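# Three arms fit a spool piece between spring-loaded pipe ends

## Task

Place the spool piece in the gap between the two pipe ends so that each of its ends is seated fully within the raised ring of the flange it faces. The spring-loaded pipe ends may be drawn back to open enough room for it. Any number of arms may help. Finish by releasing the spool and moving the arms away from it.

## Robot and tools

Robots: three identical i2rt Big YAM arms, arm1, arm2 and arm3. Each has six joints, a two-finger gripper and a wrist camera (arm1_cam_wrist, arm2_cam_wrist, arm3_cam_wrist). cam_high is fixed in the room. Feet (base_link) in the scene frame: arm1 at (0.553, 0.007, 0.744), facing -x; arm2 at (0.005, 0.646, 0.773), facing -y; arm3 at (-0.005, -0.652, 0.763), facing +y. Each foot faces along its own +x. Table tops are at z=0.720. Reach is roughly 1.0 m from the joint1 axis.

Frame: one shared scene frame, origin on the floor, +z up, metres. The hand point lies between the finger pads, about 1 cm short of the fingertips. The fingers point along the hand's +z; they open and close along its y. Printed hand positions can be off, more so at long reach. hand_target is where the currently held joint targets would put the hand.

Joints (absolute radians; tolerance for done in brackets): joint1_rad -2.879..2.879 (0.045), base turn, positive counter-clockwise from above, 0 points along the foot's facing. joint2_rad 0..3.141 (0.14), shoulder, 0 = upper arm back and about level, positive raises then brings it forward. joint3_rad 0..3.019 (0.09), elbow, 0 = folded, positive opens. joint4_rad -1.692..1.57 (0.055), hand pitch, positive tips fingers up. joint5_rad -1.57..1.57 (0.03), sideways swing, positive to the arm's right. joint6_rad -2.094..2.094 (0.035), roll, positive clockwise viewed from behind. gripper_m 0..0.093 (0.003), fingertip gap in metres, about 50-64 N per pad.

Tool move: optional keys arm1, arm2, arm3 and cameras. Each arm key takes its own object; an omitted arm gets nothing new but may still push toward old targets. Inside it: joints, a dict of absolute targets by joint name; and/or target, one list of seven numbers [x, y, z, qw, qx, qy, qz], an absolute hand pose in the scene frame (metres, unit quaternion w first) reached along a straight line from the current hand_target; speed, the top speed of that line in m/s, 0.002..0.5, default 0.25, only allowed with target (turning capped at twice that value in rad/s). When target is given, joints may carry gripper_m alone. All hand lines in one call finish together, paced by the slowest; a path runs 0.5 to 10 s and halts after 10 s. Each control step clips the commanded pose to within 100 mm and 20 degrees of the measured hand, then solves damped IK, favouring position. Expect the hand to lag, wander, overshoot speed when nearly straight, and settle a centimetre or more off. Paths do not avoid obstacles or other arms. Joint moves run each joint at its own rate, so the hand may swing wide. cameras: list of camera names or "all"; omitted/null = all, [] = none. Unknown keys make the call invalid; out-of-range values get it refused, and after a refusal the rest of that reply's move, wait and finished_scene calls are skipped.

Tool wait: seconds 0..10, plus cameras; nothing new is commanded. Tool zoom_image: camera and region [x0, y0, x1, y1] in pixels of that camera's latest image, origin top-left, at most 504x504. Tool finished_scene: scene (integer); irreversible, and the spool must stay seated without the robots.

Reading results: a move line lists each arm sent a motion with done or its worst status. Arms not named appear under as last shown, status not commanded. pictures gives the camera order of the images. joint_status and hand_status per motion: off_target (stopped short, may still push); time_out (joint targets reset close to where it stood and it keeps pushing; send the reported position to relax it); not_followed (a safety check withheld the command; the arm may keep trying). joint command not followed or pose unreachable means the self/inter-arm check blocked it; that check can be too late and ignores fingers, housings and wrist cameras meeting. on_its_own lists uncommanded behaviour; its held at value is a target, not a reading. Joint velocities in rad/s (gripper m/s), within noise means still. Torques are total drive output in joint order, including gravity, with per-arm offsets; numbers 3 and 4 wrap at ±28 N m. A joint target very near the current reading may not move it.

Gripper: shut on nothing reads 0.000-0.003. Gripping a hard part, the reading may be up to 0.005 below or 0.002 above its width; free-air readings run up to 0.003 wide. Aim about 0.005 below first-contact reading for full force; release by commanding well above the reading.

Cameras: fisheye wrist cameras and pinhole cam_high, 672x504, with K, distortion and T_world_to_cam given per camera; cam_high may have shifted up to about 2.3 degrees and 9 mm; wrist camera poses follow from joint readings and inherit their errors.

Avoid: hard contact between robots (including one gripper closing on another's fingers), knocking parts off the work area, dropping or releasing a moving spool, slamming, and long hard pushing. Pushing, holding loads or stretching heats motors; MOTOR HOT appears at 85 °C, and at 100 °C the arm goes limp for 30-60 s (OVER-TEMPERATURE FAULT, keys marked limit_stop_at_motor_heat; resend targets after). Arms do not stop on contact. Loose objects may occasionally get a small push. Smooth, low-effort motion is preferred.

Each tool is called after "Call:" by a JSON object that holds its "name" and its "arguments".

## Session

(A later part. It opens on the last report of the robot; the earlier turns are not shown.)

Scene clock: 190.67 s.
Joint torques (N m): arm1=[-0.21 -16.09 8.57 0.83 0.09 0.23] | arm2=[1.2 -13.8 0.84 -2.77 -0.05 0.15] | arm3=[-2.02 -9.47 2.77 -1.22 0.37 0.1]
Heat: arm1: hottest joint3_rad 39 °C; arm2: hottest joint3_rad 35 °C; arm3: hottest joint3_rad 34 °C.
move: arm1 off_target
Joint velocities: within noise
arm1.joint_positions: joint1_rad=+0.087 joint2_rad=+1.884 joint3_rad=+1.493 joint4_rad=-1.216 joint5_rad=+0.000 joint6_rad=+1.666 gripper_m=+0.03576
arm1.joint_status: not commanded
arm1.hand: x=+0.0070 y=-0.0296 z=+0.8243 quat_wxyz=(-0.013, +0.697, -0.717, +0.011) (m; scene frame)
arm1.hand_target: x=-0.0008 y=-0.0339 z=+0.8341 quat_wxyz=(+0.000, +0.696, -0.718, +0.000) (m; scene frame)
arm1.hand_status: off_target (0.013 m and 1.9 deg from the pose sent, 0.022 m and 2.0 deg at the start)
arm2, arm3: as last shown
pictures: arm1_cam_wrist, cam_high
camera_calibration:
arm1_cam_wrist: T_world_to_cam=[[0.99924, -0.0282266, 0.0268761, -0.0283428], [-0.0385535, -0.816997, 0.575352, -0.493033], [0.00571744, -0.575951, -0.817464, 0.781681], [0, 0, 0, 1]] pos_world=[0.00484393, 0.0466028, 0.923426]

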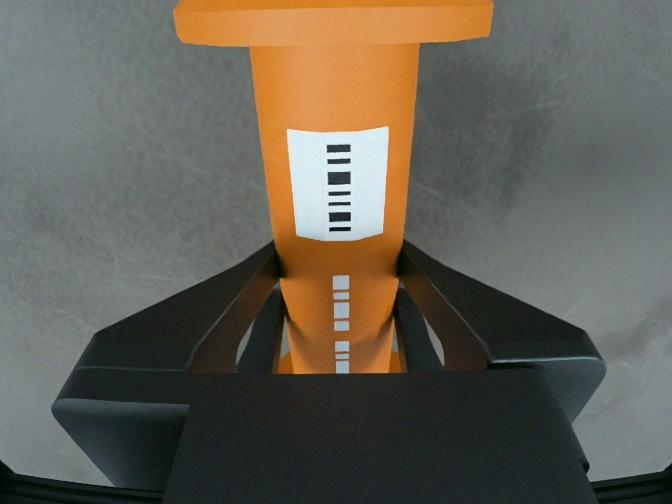

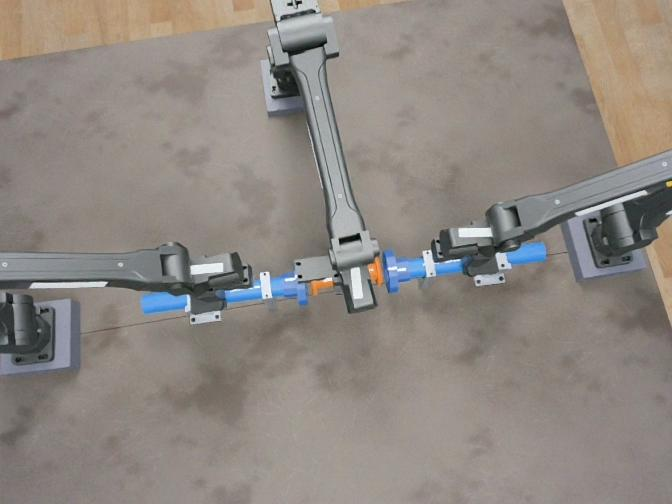

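Call:
{"name": "move", "arguments": {"arm1": {"target":[-0.0005,-0.034,0.875,0,0.6960,-0.7181,0],"speed":0.1}, "cameras": []}}

Call:
{"name": "move", "arguments": {"arm1": {"target":[-0.002,-0.034,0.838,0,0.6960,-0.7181,0],"speed":0.06}, "arm2": {"target":[0.011,0.255,0.797,0,0.7281,0.6855,0],"speed":0.05}, "arm3": {"target":[-0.004,-0.332,0.797,0,0.6855,-0.7281,0],"speed":0.05}, "cameras": ["cam_high","arm1_cam_wrist"]}}

Call:
{"name": "zoom_image", "arguments": {"camera": "cam_high", "region": [355, 240, 405, 300]}}

Call:
{"name": "zoom_image", "arguments": {"camera": "cam_high", "region": [285, 255, 335, 315]}}

Scene clock: 212.73 s.
Joint torques (N m): arm1=[-0.15 -17.44 11.97 -0.24 0.08 0.24] | arm2=[1.2 -13.92 0.81 -2.78 -0.05 0.15] | arm3=[-1.67 -9.7 2.71 -1.17 0.33 0.02]
Heat: arm1: hottest joint3_rad 40 °C; arm2: hottest joint3_rad 34 °C; arm3: hottest joint3_rad 33 °C.
move: arm1 off_target
Joint velocities: within noise
arm1.joint_positions: joint1_rad=+0.087 joint2_rad=+1.867 joint3_rad=+1.504 joint4_rad=-1.286 joint5_rad=+0.000 joint6_rad=+1.666 gripper_m=+0.03576
arm1.joint_status: not commanded
arm1.hand: x=+0.0193 y=-0.0288 z=+0.8380 quat_wxyz=(-0.029, +0.697, -0.716, +0.025) (m; scene frame)
arm1.hand_target: x=+0.0014 y=-0.0337 z=+0.8751 quat_wxyz=(+0.000, +0.696, -0.718, +0.000) (m; scene frame)
arm1.hand_status: off_target (0.042 m and 4.3 deg from the pose sent, 0.051 m and 1.9 deg at the start)
arm2, arm3: as last shown
pictures: none
No camera images: "cameras" was empty.

Scene clock: 214.17 s.
Joint torques (N m): arm1=[-0.21 -15.74 8.5 0.84 0.09 0.23] | arm2=[1.03 -10.7 5.97 -2.51 -0.11 0.13] | arm3=[-1.67 -6.89 6.83 -1.06 0.35 0.04]
Heat: arm1: hottest joint3_rad 40 °C; arm2: hottest joint3_rad 34 °C; arm3: hottest joint3_rad 33 °C.
move: arm1 done; arm2 off_target; arm3 off_target
Joint velocities: within noise
arm1.joint_positions: joint1_rad=+0.087 joint2_rad=+1.878 joint3_rad=+1.504 joint4_rad=-1.226 joint5_rad=+0.000 joint6_rad=+1.666 gripper_m=+0.03576
arm1.joint_status: not commanded
arm1.hand: x=+0.0050 y=-0.0298 z=+0.8316 quat_wxyz=(-0.010, +0.697, -0.717, +0.009) (m; scene frame)
arm1.hand_target: x=-0.0019 y=-0.0339 z=+0.8381 quat_wxyz=(+0.000, +0.696, -0.718, +0.000) (m; scene frame)
arm1.hand_status: done (0.010 m and 1.5 deg from the pose sent, 0.022 m and 4.3 deg at the start)
arm2.joint_positions: joint1_rad=+0.068 joint2_rad=+1.593 joint3_rad=+0.925 joint4_rad=-0.807 joint5_rad=+0.002 joint6_rad=+0.071 gripper_m=+0.04017
arm2.joint_status: not commanded
arm2.hand: x=+0.0118 y=+0.2245 z=+0.8040 quat_wxyz=(-0.038, -0.724, -0.687, +0.037) (m; scene frame)
arm2.hand_target: x=+0.0110 y=+0.2538 z=+0.7975 quat_wxyz=(-0.001, -0.728, -0.685, +0.001) (m; scene frame)
arm2.hand_status: off_target (0.031 m and 6.2 deg from the pose sent, 0.018 m and 7.3 deg at the start)
arm3.joint_positions: joint1_rad=+0.020 joint2_rad=+1.403 joint3_rad=+0.737 joint4_rad=-0.849 joint5_rad=-0.019 joint6_rad=+0.051 gripper_m=+0.03778
arm3.joint_status: not commanded
arm3.hand: x=-0.0113 y=-0.3129 z=+0.8015 quat_wxyz=(-0.019, +0.693, -0.721, -0.030) (m; scene frame)
arm3.hand_target: x=-0.0046 y=-0.3315 z=+0.7971 quat_wxyz=(+0.000, +0.686, -0.728, +0.000) (m; scene frame)
arm3.hand_status: off_target (0.021 m and 4.2 deg from the pose sent, 0.016 m and 4.7 deg at the start)
pictures: arm1_cam_wrist, cam_high
camera_calibration:
arm1_cam_wrist: T_world_to_cam=[[0.999398, -0.028287, 0.0200664, -0.0209139], [-0.0346815, -0.816719, 0.575993, -0.497991], [0.0000955063, -0.576342, -0.817208, 0.787402], [0, 0, 0, 1]] pos_world=[0.00355506, 0.0465036, 0.930731]

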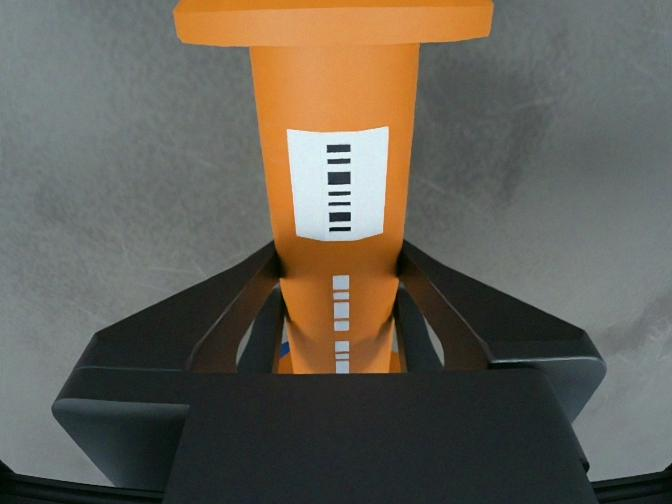

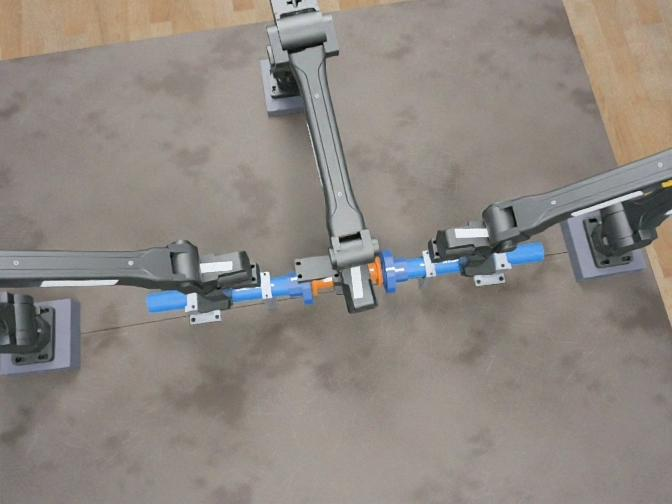

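Scaled by 8.400 from the camera's 672x504 image, which has a finer 960x720 frame.

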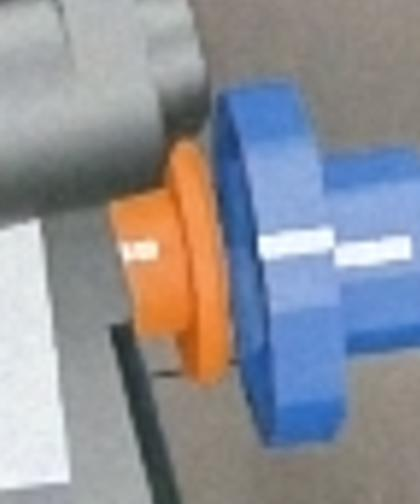

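Scaled by 8.400 from the camera's 672x504 image, which has a finer 960x720 frame.

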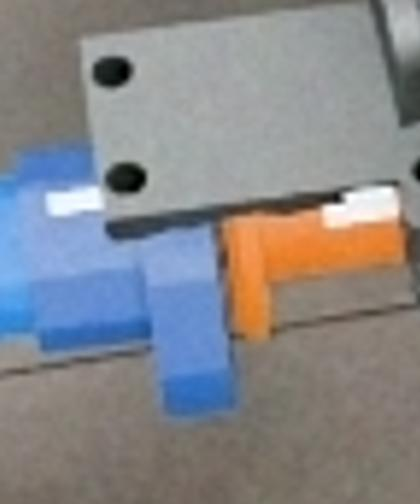

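Call:
{"name": "move", "arguments": {"arm1": {"target":[-0.003,-0.034,0.833,0,0.6960,-0.7181,0],"speed":0.06}, "cameras": []}}

Call:
{"name": "move", "arguments": {"arm2": {"target":[0.011,0.236,0.797,0,0.7281,0.6855,0],"speed":0.04}, "arm3": {"target":[-0.004,-0.315,0.797,0,0.6855,-0.7281,0],"speed":0.04}, "cameras": ["cam_high","arm1_cam_wrist"]}}

Call:
{"name": "zoom_image", "arguments": {"camera": "cam_high", "region": [355, 240, 405, 300]}}

Call:
{"name": "zoom_image", "arguments": {"camera": "cam_high", "region": [285, 255, 335, 315]}}

Scene clock: 228.50 s.
Joint torques (N m): arm1=[-0.21 -15.79 8.23 0.87 0.1 0.23] | arm2=[1.03 -10.64 5.93 -2.5 -0.11 0.13] | arm3=[-1.96 -6.89 6.83 -0.99 0.33 0.01]
Heat: arm1: hottest joint3_rad 40 °C; arm2: hottest joint3_rad 35 °C; arm3: hottest joint3_rad 33 °C.
move: arm1 done
Joint velocities: within noise
arm1.joint_positions: joint1_rad=+0.087 joint2_rad=+1.884 joint3_rad=+1.504 joint4_rad=-1.216 joint5_rad=+0.000 joint6_rad=+1.666 gripper_m=+0.03576
arm1.joint_status: not commanded
arm1.hand: x=+0.0028 y=-0.0299 z=+0.8284 quat_wxyz=(-0.008, +0.697, -0.717, +0.007) (m; scene frame)
arm1.hand_target: x=-0.0029 y=-0.0339 z=+0.8330 quat_wxyz=(+0.000, +0.696, -0.718, +0.000) (m; scene frame)
arm1.hand_status: done (0.008 m and 1.3 deg from the pose sent, 0.009 m and 1.5 deg at the start)
arm2, arm3: as last shown
arm2.hand: x=+0.0118 y=+0.2246 z=+0.8040 quat_wxyz=(-0.038, -0.724, -0.687, +0.037) (m; scene frame)
arm2.hand_target: x=+0.0110 y=+0.2539 z=+0.7975 quat_wxyz=(-0.001, -0.728, -0.685, +0.001) (m; scene frame)
pictures: none
No camera images: "cameras" was empty.

Scene clock: 229.50 s.
Joint torques (N m): arm1=[-0.44 -15.74 8.43 0.85 0.11 0.23] | arm2=[0.97 -10.29 7.32 -1.91 -0.12 0.12] | arm3=[-1.67 -6.42 7.73 -0.59 0.33 0.09]
Heat: arm1: hottest joint3_rad 40 °C; arm2: hottest joint3_rad 35 °C; arm3: hottest joint3_rad 33 °C.
move: arm2 off_target; arm3 off_target
Joint velocities: within noise
arm1.joint_positions: joint1_rad=+0.090 joint2_rad=+1.884 joint3_rad=+1.501 joint4_rad=-1.216 joint5_rad=-0.001 joint6_rad=+1.666 gripper_m=+0.03576
arm1.joint_status: not commanded
arm1.hand: x=+0.0039 y=-0.0314 z=+0.8272 quat_wxyz=(-0.009, +0.698, -0.716, +0.009) (m; scene frame)
arm1.hand_target: x=-0.0030 y=-0.0340 z=+0.8331 quat_wxyz=(+0.000, +0.696, -0.718, +0.000) (m; scene frame)
arm1.hand_status: not commanded
arm2.joint_positions: joint1_rad=+0.068 joint2_rad=+1.623 joint3_rad=+0.963 joint4_rad=-0.836 joint5_rad=+0.002 joint6_rad=+0.070 gripper_m=+0.04017
arm2.joint_status: not commanded
arm2.hand: x=+0.0120 y=+0.2168 z=+0.8033 quat_wxyz=(-0.030, -0.725, -0.688, +0.030) (m; scene frame)
arm2.hand_target: x=+0.0110 y=+0.2356 z=+0.7977 quat_wxyz=(-0.001, -0.728, -0.685, +0.001) (m; scene frame)
arm2.hand_status: off_target (0.020 m and 4.9 deg from the pose sent, 0.014 m and 6.2 deg at the start)
arm3.joint_positions: joint1_rad=+0.020 joint2_rad=+1.434 joint3_rad=+0.766 joint4_rad=-0.864 joint5_rad=-0.018 joint6_rad=+0.050 gripper_m=+0.03778
arm3.joint_status: not commanded
arm3.hand: x=-0.0112 y=-0.3054 z=+0.8008 quat_wxyz=(-0.014, +0.693, -0.721, -0.023) (m; scene frame)
arm3.hand_target: x=-0.0043 y=-0.3150 z=+0.7972 quat_wxyz=(+0.000, +0.686, -0.728, +0.000) (m; scene frame)
arm3.hand_status: off_target (0.013 m and 3.3 deg from the pose sent, 0.009 m and 4.2 deg at the start)
pictures: arm1_cam_wrist, cam_high
camera_calibration:
arm1_cam_wrist: T_world_to_cam=[[0.999491, -0.0255855, 0.0190328, -0.0188349], [-0.0318787, -0.816301, 0.576747, -0.497471], [0.000780133, -0.57706, -0.816701, 0.782364], [0, 0, 0, 1]] pos_world=[0.00235624, 0.0449031, 0.926231]

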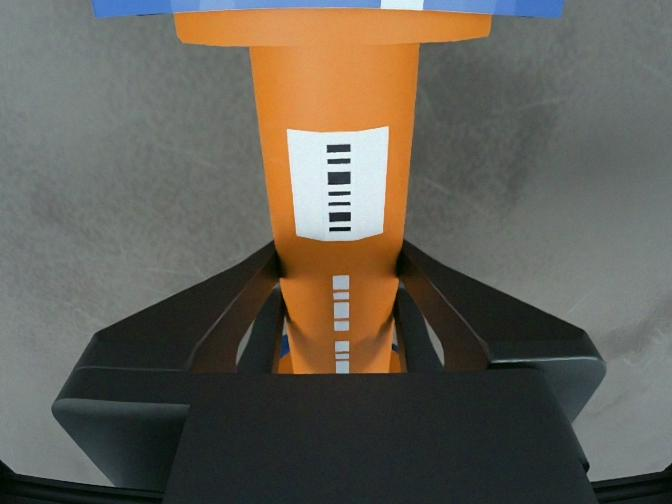

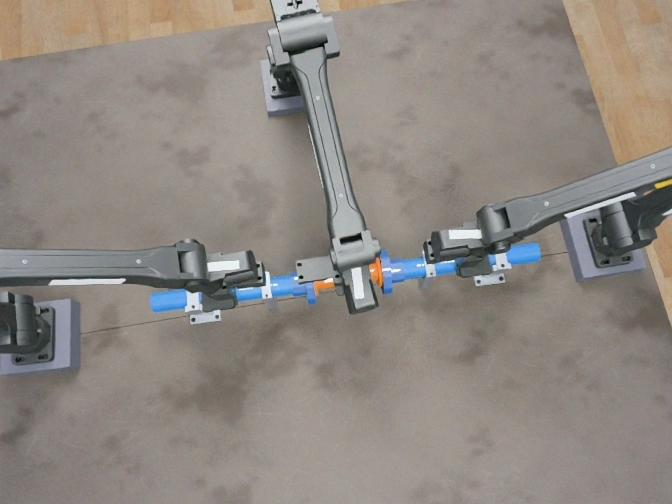

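Scaled by 8.400 from the camera's 672x504 image, which has a finer 960x720 frame.

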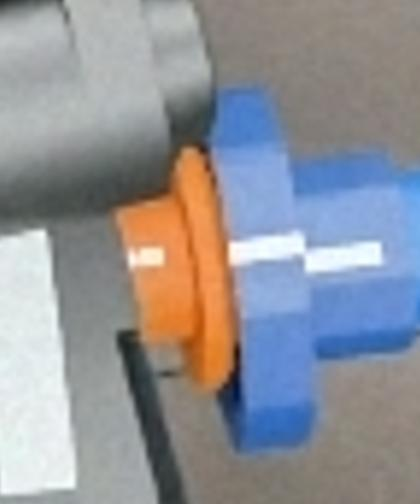

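Scaled by 8.400 from the camera's 672x504 image, which has a finer 960x720 frame.

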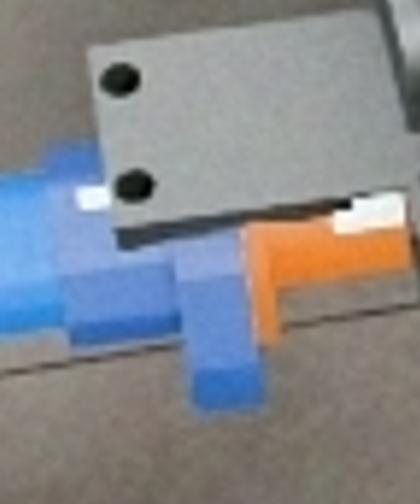

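Call:
{"name": "move", "arguments": {"arm2": {"target":[0.011,0.222,0.797,0,0.7281,0.6855,0],"speed":0.04}, "arm3": {"target":[-0.004,-0.299,0.797,0,0.6855,-0.7281,0],"speed":0.04}, "cameras": ["cam_high","arm1_cam_wrist"]}}

Call:
{"name": "zoom_image", "arguments": {"camera": "cam_high", "region": [355, 240, 405, 300]}}

Call:
{"name": "zoom_image", "arguments": {"camera": "cam_high", "region": [285, 255, 335, 315]}}

Scene clock: 237.10 s.
Joint torques (N m): arm1=[-0.56 -15.97 8.44 0.77 0.14 0.23] | arm2=[0.91 -9.64 8.31 -1.17 -0.12 0.13] | arm3=[-2.14 -6.24 9.06 0.28 0.29 -0.01]
Heat: arm1: hottest joint3_rad 40 °C; arm2: hottest joint3_rad 35 °C; arm3: hottest joint3_rad 34 °C.
move: arm2 off_target; arm3 off_target
Joint velocities: within noise
arm1.joint_positions: joint1_rad=+0.092 joint2_rad=+1.887 joint3_rad=+1.501 joint4_rad=-1.214 joint5_rad=-0.001 joint6_rad=+1.666 gripper_m=+0.03576
arm1.joint_status: not commanded
arm1.hand: x=+0.0036 y=-0.0327 z=+0.8258 quat_wxyz=(-0.009, +0.699, -0.715, +0.009) (m; scene frame)
arm1.hand_target: x=-0.0030 y=-0.0341 z=+0.8330 quat_wxyz=(+0.000, +0.696, -0.718, +0.000) (m; scene frame)
arm1.hand_status: not commanded
arm2.joint_positions: joint1_rad=+0.068 joint2_rad=+1.643 joint3_rad=+0.990 joint4_rad=-0.866 joint5_rad=+0.002 joint6_rad=+0.069 gripper_m=+0.04017
arm2.joint_status: not commanded
arm2.hand: x=+0.0120 y=+0.2131 z=+0.8034 quat_wxyz=(-0.022, -0.725, -0.688, +0.022) (m; scene frame)
arm2.hand_target: x=+0.0110 y=+0.2219 z=+0.7974 quat_wxyz=(-0.001, -0.728, -0.685, +0.001) (m; scene frame)
arm2.hand_status: off_target (0.011 m and 3.6 deg from the pose sent, 0.008 m and 4.9 deg at the start)
arm3.joint_positions: joint1_rad=+0.020 joint2_rad=+1.458 joint3_rad=+0.793 joint4_rad=-0.887 joint5_rad=-0.017 joint6_rad=+0.050 gripper_m=+0.03778
arm3.joint_status: not commanded
arm3.hand: x=-0.0111 y=-0.3003 z=+0.8010 quat_wxyz=(-0.008, +0.693, -0.721, -0.016) (m; scene frame)
arm3.hand_target: x=-0.0041 y=-0.2993 z=+0.7971 quat_wxyz=(+0.000, +0.686, -0.728, +0.000) (m; scene frame)
arm3.hand_status: off_target (0.008 m and 2.3 deg from the pose sent, 0.010 m and 3.3 deg at the start)
pictures: arm1_cam_wrist, cam_high
camera_calibration:
arm1_cam_wrist: T_world_to_cam=[[0.99953, -0.0236994, 0.0194294, -0.0187875], [-0.0305686, -0.815984, 0.577265, -0.498155], [0.00217325, -0.577588, -0.816325, 0.780201], [0, 0, 0, 1]] pos_world=[0.00185524, 0.0437027, 0.924831]

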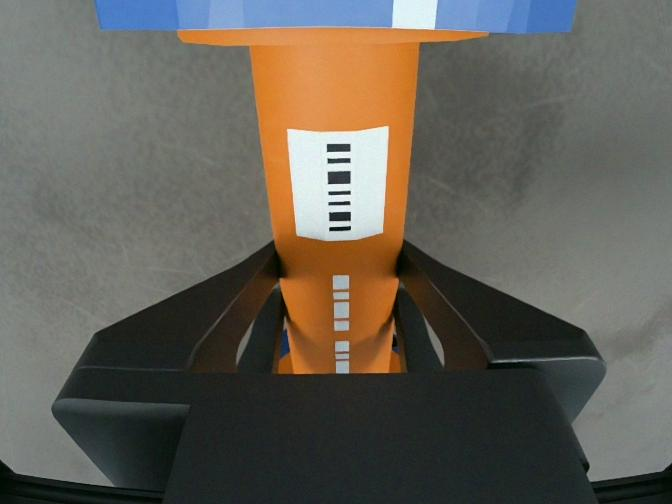

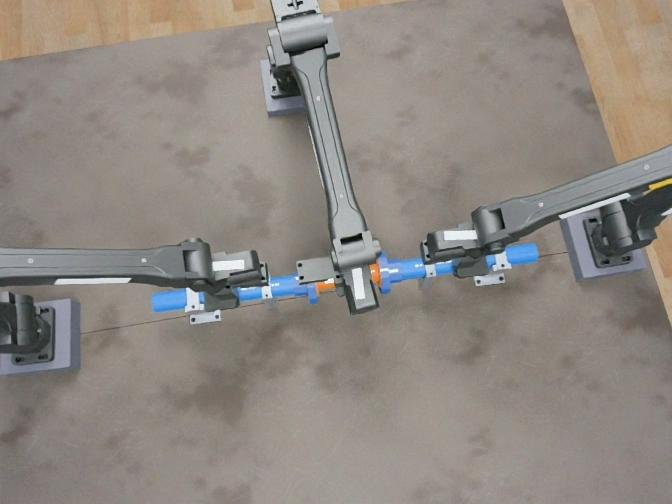

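Scaled by 8.400 from the camera's 672x504 image, which has a finer 960x720 frame.

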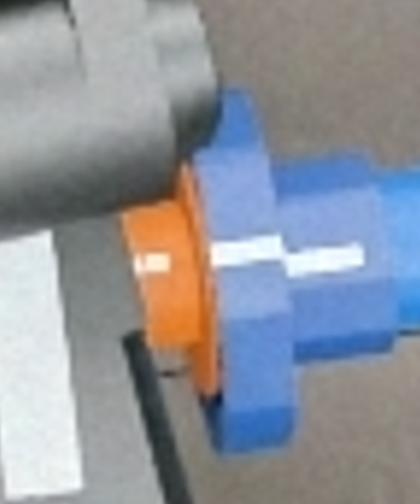

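Scaled by 8.400 from the camera's 672x504 image, which has a finer 960x720 frame.

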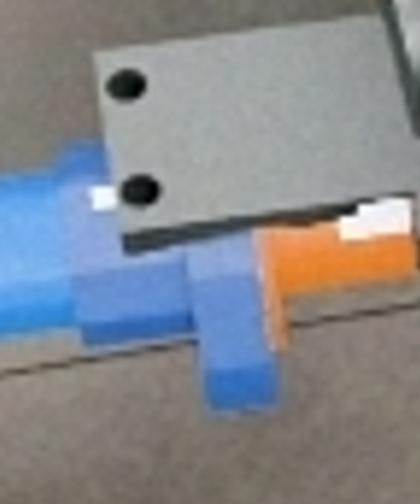

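Call:
{"name": "move", "arguments": {"arm2": {"target":[0.011,0.203,0.797,0,0.7281,0.6855,0],"speed":0.04}, "arm3": {"target":[-0.004,-0.278,0.797,0,0.6855,-0.7281,0],"speed":0.04}, "cameras": ["cam_high","arm1_cam_wrist"]}}

Call:
{"name": "zoom_image", "arguments": {"camera": "cam_high", "region": [355, 240, 405, 300]}}

Call:
{"name": "zoom_image", "arguments": {"camera": "cam_high", "region": [285, 255, 335, 315]}}

Scene clock: 242.20 s.
Joint torques (N m): arm1=[-0.5 -16.03 8.44 0.68 0.24 0.16] | arm2=[0.85 -8.7 9.96 -0.02 -0.11 0.13] | arm3=[-1.49 -4.72 10.81 1.24 0.37 0.07]
Heat: arm1: hottest joint3_rad 40 °C; arm2: hottest joint3_rad 35 °C; arm3: hottest joint3_rad 34 °C.
move: arm2 done; arm3 off_target
Joint velocities: within noise
arm1.joint_positions: joint1_rad=+0.092 joint2_rad=+1.887 joint3_rad=+1.501 joint4_rad=-1.212 joint5_rad=-0.004 joint6_rad=+1.672 gripper_m=+0.03576
arm1.joint_status: not commanded
arm1.hand: x=+0.0032 y=-0.0332 z=+0.8256 quat_wxyz=(-0.008, +0.697, -0.717, +0.010) (m; scene frame)
arm1.hand_target: x=-0.0029 y=-0.0341 z=+0.8331 quat_wxyz=(+0.000, +0.696, -0.718, +0.000) (m; scene frame)
arm1.hand_status: not commanded
arm2.joint_positions: joint1_rad=+0.068 joint2_rad=+1.670 joint3_rad=+1.026 joint4_rad=-0.915 joint5_rad=+0.001 joint6_rad=+0.068 gripper_m=+0.04017
arm2.joint_status: not commanded
arm2.hand: x=+0.0121 y=+0.2109 z=+0.8034 quat_wxyz=(-0.007, -0.725, -0.689, +0.009) (m; scene frame)
arm2.hand_target: x=+0.0109 y=+0.2034 z=+0.7970 quat_wxyz=(+0.000, -0.728, -0.685, +0.000) (m; scene frame)
arm2.hand_status: done (0.010 m and 1.4 deg from the pose sent, 0.012 m and 3.6 deg at the start)
arm3.joint_positions: joint1_rad=+0.020 joint2_rad=+1.486 joint3_rad=+0.825 joint4_rad=-0.924 joint5_rad=-0.018 joint6_rad=+0.048 gripper_m=+0.03778
arm3.joint_status: not commanded
arm3.hand: x=-0.0113 y=-0.2972 z=+0.8011 quat_wxyz=(+0.005, +0.694, -0.720, -0.003) (m; scene frame)
arm3.hand_target: x=-0.0040 y=-0.2789 z=+0.7973 quat_wxyz=(+0.000, +0.686, -0.728, +0.000) (m; scene frame)
arm3.hand_status: off_target (0.021 m and 1.4 deg from the pose sent, 0.024 m and 2.3 deg at the start)
pictures: arm1_cam_wrist, cam_high
camera_calibration:
arm1_cam_wrist: T_world_to_cam=[[0.999413, -0.0290164, 0.0181984, -0.0175162], [-0.0341922, -0.814076, 0.579751, -0.500394], [-0.00200742, -0.580034, -0.81459, 0.778193], [0, 0, 0, 1]] pos_world=[0.00195849, 0.0435116, 0.924331]

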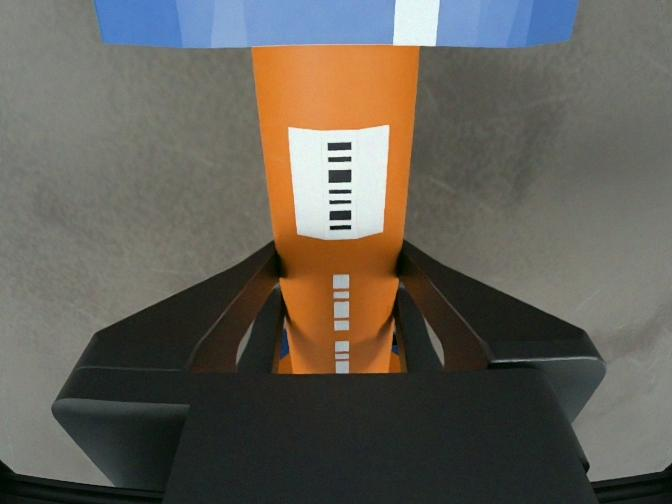

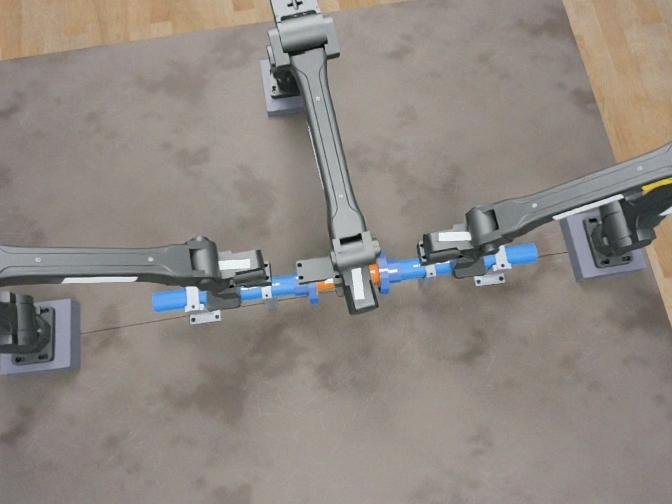

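Scaled by 8.400 from the camera's 672x504 image, which has a finer 960x720 frame.

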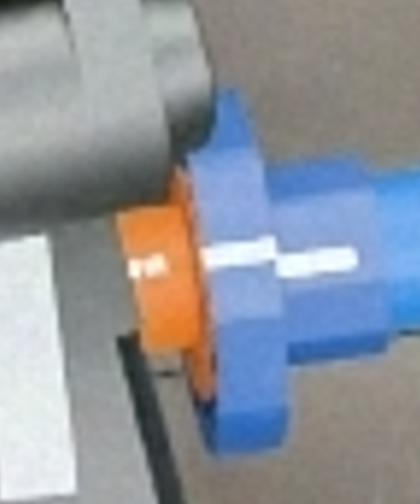

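Scaled by 8.400 from the camera's 672x504 image, which has a finer 960x720 frame.

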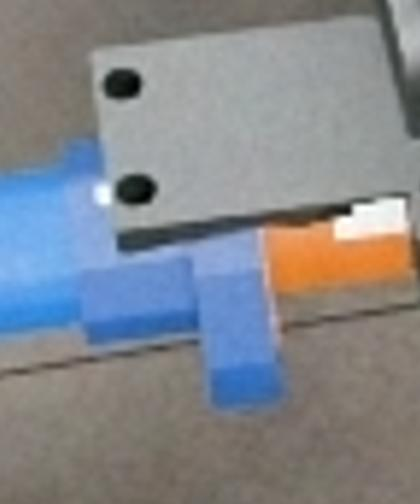

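Call:
{"name": "move", "arguments": {"arm2": {"target":[0.011,0.185,0.797,0,0.7281,0.6855,0],"speed":0.04}, "arm3": {"target":[-0.004,-0.255,0.797,0,0.6855,-0.7281,0],"speed":0.04}, "cameras": ["cam_high","arm1_cam_wrist"]}}

Call:
{"name": "zoom_image", "arguments": {"camera": "cam_high", "region": [355, 240, 405, 300]}}

Call:
{"name": "zoom_image", "arguments": {"camera": "cam_high", "region": [285, 255, 335, 315]}}

Scene clock: 252.20 s.
Joint torques (N m): arm1=[-0.5 -16.03 8.43 0.69 0.24 0.14] | arm2=[0.79 -7.94 11.77 1.05 -0.11 0.13] | arm3=[-1.73 -3.72 13.22 2.19 0.34 0.04]
Heat: arm1: hottest joint3_rad 40 °C; arm2: hottest joint3_rad 37 °C; arm3: hottest joint3_rad 36 °C.
move: arm2 off_target; arm3 off_target
Joint velocities: within noise
arm1: as last shown
arm1.joint_positions: joint1_rad=+0.092 joint2_rad=+1.887 joint3_rad=+1.501 joint4_rad=-1.212 joint5_rad=-0.004 joint6_rad=+1.674 gripper_m=+0.03576
arm1.hand: x=+0.0032 y=-0.0332 z=+0.8256 quat_wxyz=(-0.008, +0.696, -0.718, +0.010) (m; scene frame)
arm2.joint_positions: joint1_rad=+0.068 joint2_rad=+1.693 joint3_rad=+1.058 joint4_rad=-0.964 joint5_rad=+0.001 joint6_rad=+0.068 gripper_m=+0.04017
arm2.joint_status: not commanded
arm2.hand: x=+0.0122 y=+0.2104 z=+0.8035 quat_wxyz=(+0.008, -0.725, -0.689, -0.005) (m; scene frame)
arm2.hand_target: x=+0.0108 y=+0.1863 z=+0.7977 quat_wxyz=(+0.000, -0.728, -0.685, +0.000) (m; scene frame)
arm2.hand_status: off_target (0.026 m and 1.2 deg from the pose sent, 0.027 m and 1.4 deg at the start)
arm3.joint_positions: joint1_rad=+0.020 joint2_rad=+1.519 joint3_rad=+0.859 joint4_rad=-0.979 joint5_rad=-0.018 joint6_rad=+0.045 gripper_m=+0.03778
arm3.joint_status: not commanded
arm3.hand: x=-0.0113 y=-0.2970 z=+0.8009 quat_wxyz=(+0.023, +0.694, -0.719, +0.015) (m; scene frame)
arm3.hand_target: x=-0.0039 y=-0.2581 z=+0.7993 quat_wxyz=(+0.000, +0.685, -0.728, +0.000) (m; scene frame)
arm3.hand_status: off_target (0.043 m and 3.4 deg from the pose sent, 0.043 m and 1.4 deg at the start)
pictures: arm1_cam_wrist, cam_high
camera_calibration:
arm1_cam_wrist: T_world_to_cam=[[0.999354, -0.0309554, 0.0182401, -0.0176704], [-0.0357958, -0.814011, 0.579745, -0.500379], [-0.00309859, -0.580023, -0.814594, 0.7782], [0, 0, 0, 1]] pos_world=[0.00215883, 0.0435131, 0.924331]

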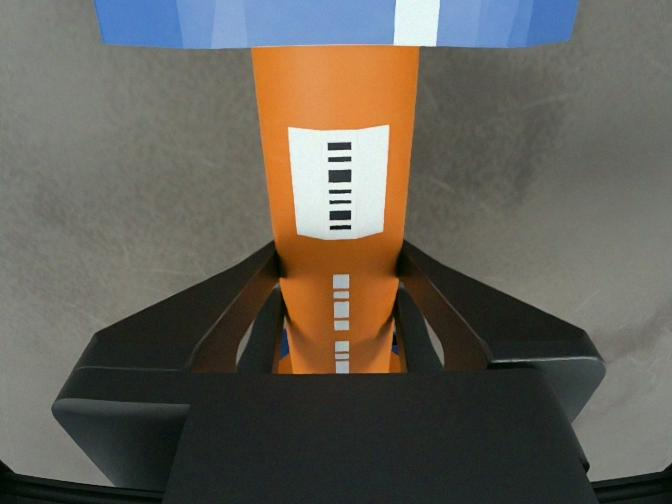

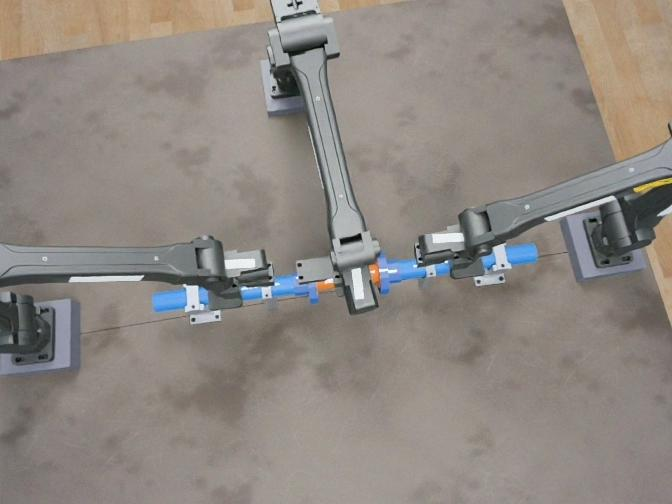

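Scaled by 8.400 from the camera's 672x504 image, which has a finer 960x720 frame.

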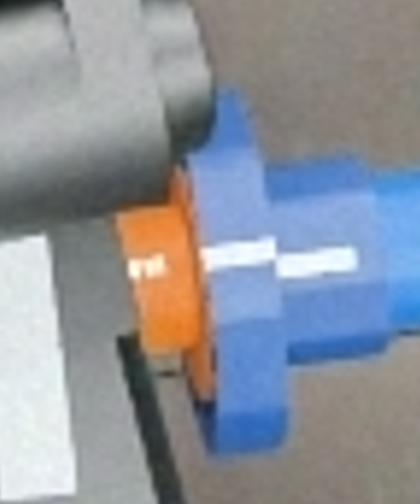

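Scaled by 8.400 from the camera's 672x504 image, which has a finer 960x720 frame.

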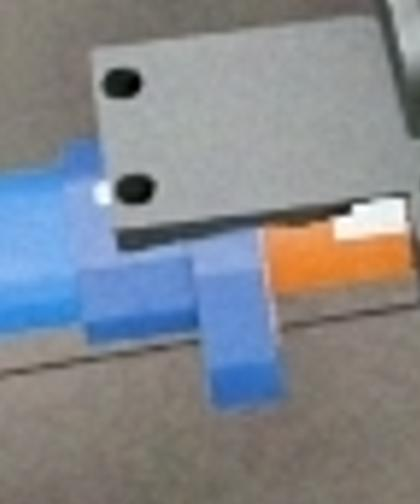

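Call:
{"name": "move", "arguments": {"arm2": {"target":[0.011,0.208,0.797,0,0.7281,0.6855,0],"speed":0.06}, "arm3": {"target":[-0.004,-0.294,0.797,0,0.6855,-0.7281,0],"speed":0.06}, "cameras": []}}

Call:
{"name": "move", "arguments": {"arm2": {"joints":{"gripper_m":0.09}}, "arm3": {"joints":{"gripper_m":0.09}}, "cameras": ["cam_high","arm1_cam_wrist"]}}

Call:
{"name": "zoom_image", "arguments": {"camera": "cam_high", "region": [355, 240, 405, 300]}}

Call:
{"name": "move", "arguments": {"arm2": {"target":[0.011,0.208,0.95,0,0.7281,0.6855,0],"speed":0.2}, "arm3": {"target":[-0.004,-0.294,0.95,0,0.6855,-0.7281,0],"speed":0.2}, "cameras": ["cam_high","arm1_cam_wrist"]}}

Call:
{"name": "zoom_image", "arguments": {"camera": "cam_high", "region": [285, 240, 405, 315]}}

Scene clock: 265.10 s.
Joint torques (N m): arm1=[-0.56 -16.03 8.43 0.66 0.23 0.14] | arm2=[0.85 -11.34 6.63 1.43 -0.11 0.14] | arm3=[-2.26 -8.23 6.69 1.81 0.39 0.09]
Heat: arm1: hottest joint3_rad 40 °C; arm2: hottest joint3_rad 38 °C; arm3: hottest joint3_rad 37 °C.
move: arm2 done; arm3 done
Joint velocities: within noise
arm1: as last shown
arm2.joint_positions: joint1_rad=+0.068 joint2_rad=+1.689 joint3_rad=+1.051 joint4_rad=-0.955 joint5_rad=+0.001 joint6_rad=+0.068 gripper_m=+0.04017
arm2.joint_status: not commanded
arm2.hand: x=+0.0121 y=+0.2106 z=+0.8033 quat_wxyz=(+0.005, -0.725, -0.689, -0.003) (m; scene frame)
arm2.hand_target: x=+0.0109 y=+0.2082 z=+0.7970 quat_wxyz=(+0.000, -0.728, -0.685, +0.000) (m; scene frame)
arm2.hand_status: done (0.007 m and 0.9 deg from the pose sent, 0.007 m and 1.2 deg at the start)
arm3.joint_positions: joint1_rad=+0.020 joint2_rad=+1.497 joint3_rad=+0.835 joint4_rad=-0.941 joint5_rad=-0.018 joint6_rad=+0.045 gripper_m=+0.03778
arm3.joint_status: not commanded
arm3.hand: x=-0.0113 y=-0.2974 z=+0.8007 quat_wxyz=(+0.011, +0.694, -0.719, +0.003) (m; scene frame)
arm3.hand_target: x=-0.0041 y=-0.2942 z=+0.7972 quat_wxyz=(+0.000, +0.685, -0.728, +0.000) (m; scene frame)
arm3.hand_status: done (0.009 m and 1.9 deg from the pose sent, 0.009 m and 3.5 deg at the start)
pictures: none
No camera images: "cameras" was empty.

Scene clock: 265.83 s.
Joint torques (N m): arm1=[-0.56 -16.03 8.44 0.69 0.24 0.13] | arm2=[0.85 -11.34 6.68 0.83 -0.1 0.13] | arm3=[-1.38 -7.59 7.2 1.24 0.02 0.08]
Heat: arm1: hottest joint3_rad 40 °C; arm2: hottest joint3_rad 38 °C; arm3: hottest joint3_rad 37 °C.
move: arm2 done; arm3 done
Joint velocities: within noise
arm1: as last shown
arm2.joint_positions: joint1_rad=+0.068 joint2_rad=+1.689 joint3_rad=+1.051 joint4_rad=-0.938 joint5_rad=+0.001 joint6_rad=+0.068 gripper_m=+0.08985
arm2.joint_status: all done
arm2.hand: x=+0.0122 y=+0.2065 z=+0.8030 quat_wxyz=(-0.001, -0.725, -0.689, +0.003) (m; scene frame)
arm2.hand_target: x=+0.0109 y=+0.2081 z=+0.7971 quat_wxyz=(+0.000, -0.728, -0.685, +0.000) (m; scene frame)
arm2.hand_status: not commanded
arm3.joint_positions: joint1_rad=+0.020 joint2_rad=+1.497 joint3_rad=+0.832 joint4_rad=-0.920 joint5_rad=-0.009 joint6_rad=+0.046 gripper_m=+0.08987
arm3.joint_status: all done
arm3.hand: x=-0.0097 y=-0.2936 z=+0.7998 quat_wxyz=(+0.001, +0.694, -0.720, -0.001) (m; scene frame)
arm3.hand_target: x=-0.0041 y=-0.2942 z=+0.7972 quat_wxyz=(+0.000, +0.685, -0.728, +0.000) (m; scene frame)
arm3.hand_status: not commanded
pictures: arm1_cam_wrist, cam_high
camera_calibration:
arm1_cam_wrist: T_world_to_cam=[[0.999331, -0.0316778, 0.0182677, -0.0176645], [-0.0364002, -0.813987, 0.579742, -0.500376], [-0.00349526, -0.580019, -0.814595, 0.778202], [0, 0, 0, 1]] pos_world=[0.00215894, 0.0435136, 0.924331]

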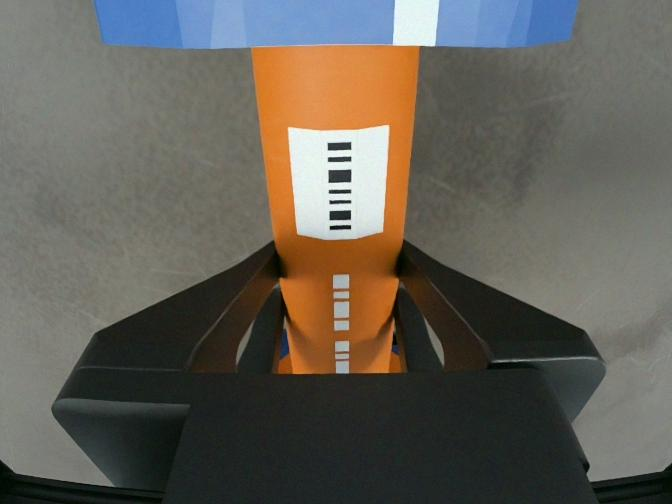

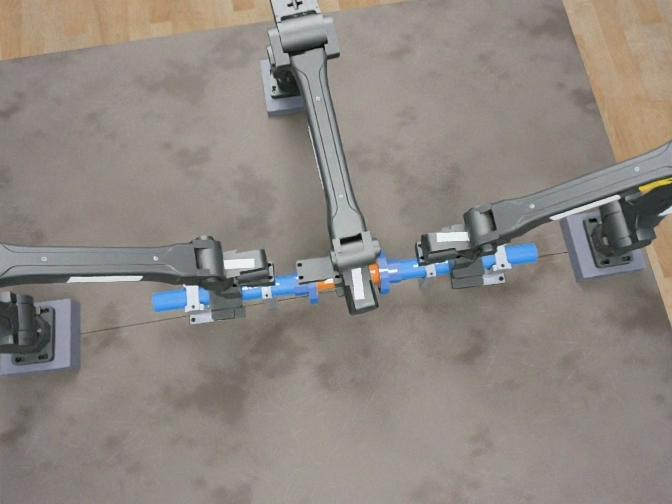

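Scaled by 8.400 from the camera's 672x504 image, which has a finer 960x720 frame.

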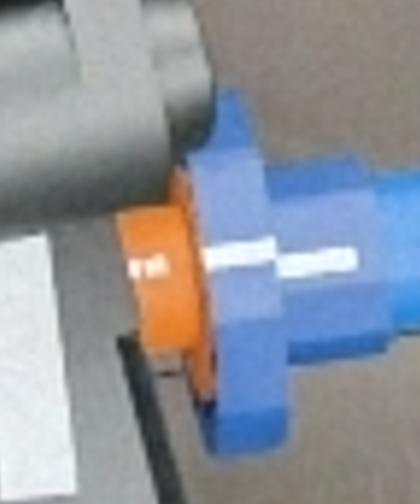

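Scene clock: 267.40 s.
Joint torques (N m): arm1=[-0.56 -16.09 8.44 0.68 0.24 0.13] | arm2=[0.79 -11.22 12.63 0.08 -0.1 0.13] | arm3=[-1.85 -7.36 12.55 0.49 0.03 0]
Heat: arm1: hottest joint3_rad 40 °C; arm2: hottest joint3_rad 38 °C; arm3: hottest joint3_rad 37 °C.
move: arm2 off_target; arm3 off_target
Joint velocities: within noise
arm1: as last shown
arm2.joint_positions: joint1_rad=+0.068 joint2_rad=+1.524 joint3_rad=+1.224 joint4_rad=-1.324 joint5_rad=+0.001 joint6_rad=+0.068 gripper_m=+0.08991
arm2.joint_status: not commanded
arm2.hand: x=+0.0122 y=+0.2236 z=+0.9312 quat_wxyz=(+0.017, -0.724, -0.689, -0.013) (m; scene frame)
arm2.hand_target: x=+0.0109 y=+0.2088 z=+0.9500 quat_wxyz=(+0.000, -0.728, -0.685, +0.000) (m; scene frame)
arm2.hand_status: off_target (0.024 m and 2.5 deg from the pose sent, 0.147 m and 0.7 deg at the start)
arm3.joint_positions: joint1_rad=+0.020 joint2_rad=+1.313 joint3_rad=+1.041 joint4_rad=-1.349 joint5_rad=-0.009 joint6_rad=+0.046 gripper_m=+0.08995
arm3.joint_status: not commanded
arm3.hand: x=-0.0105 y=-0.3077 z=+0.9336 quat_wxyz=(+0.014, +0.694, -0.720, +0.013) (m; scene frame)
arm3.hand_target: x=-0.0041 y=-0.2947 z=+0.9500 quat_wxyz=(+0.000, +0.685, -0.728, +0.000) (m; scene frame)
arm3.hand_status: off_target (0.022 m and 2.6 deg from the pose sent, 0.150 m and 1.4 deg at the start)
pictures: arm1_cam_wrist, cam_high
camera_calibration:
arm1_cam_wrist: T_world_to_cam=[[0.999331, -0.0316778, 0.0182677, -0.0176645], [-0.0364002, -0.813987, 0.579742, -0.500376], [-0.00349526, -0.580019, -0.814595, 0.778202], [0, 0, 0, 1]] pos_world=[0.00215894, 0.0435136, 0.924331]

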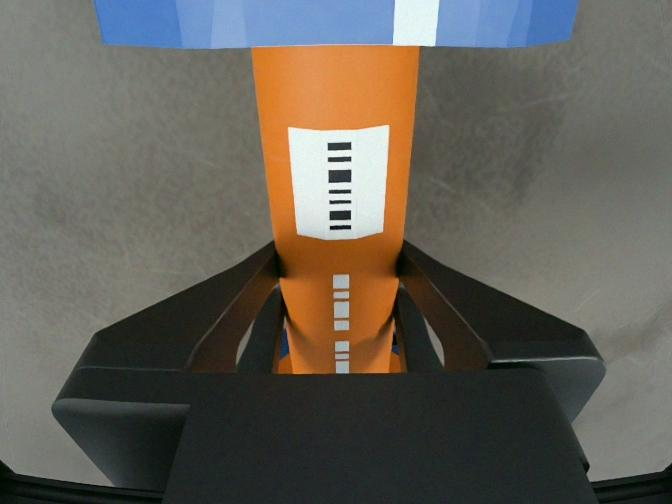

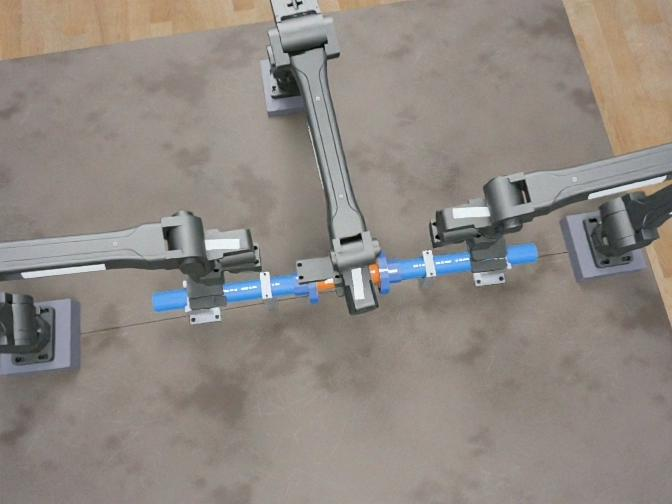

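Scaled by 4.200 from the camera's 672x504 image, which has a finer 960x720 frame.

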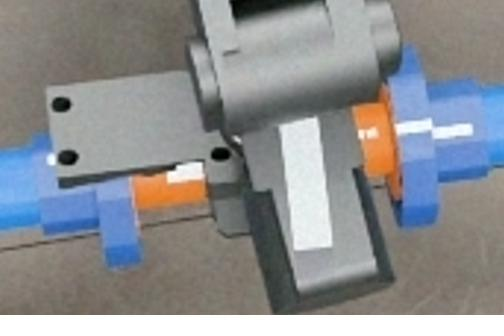

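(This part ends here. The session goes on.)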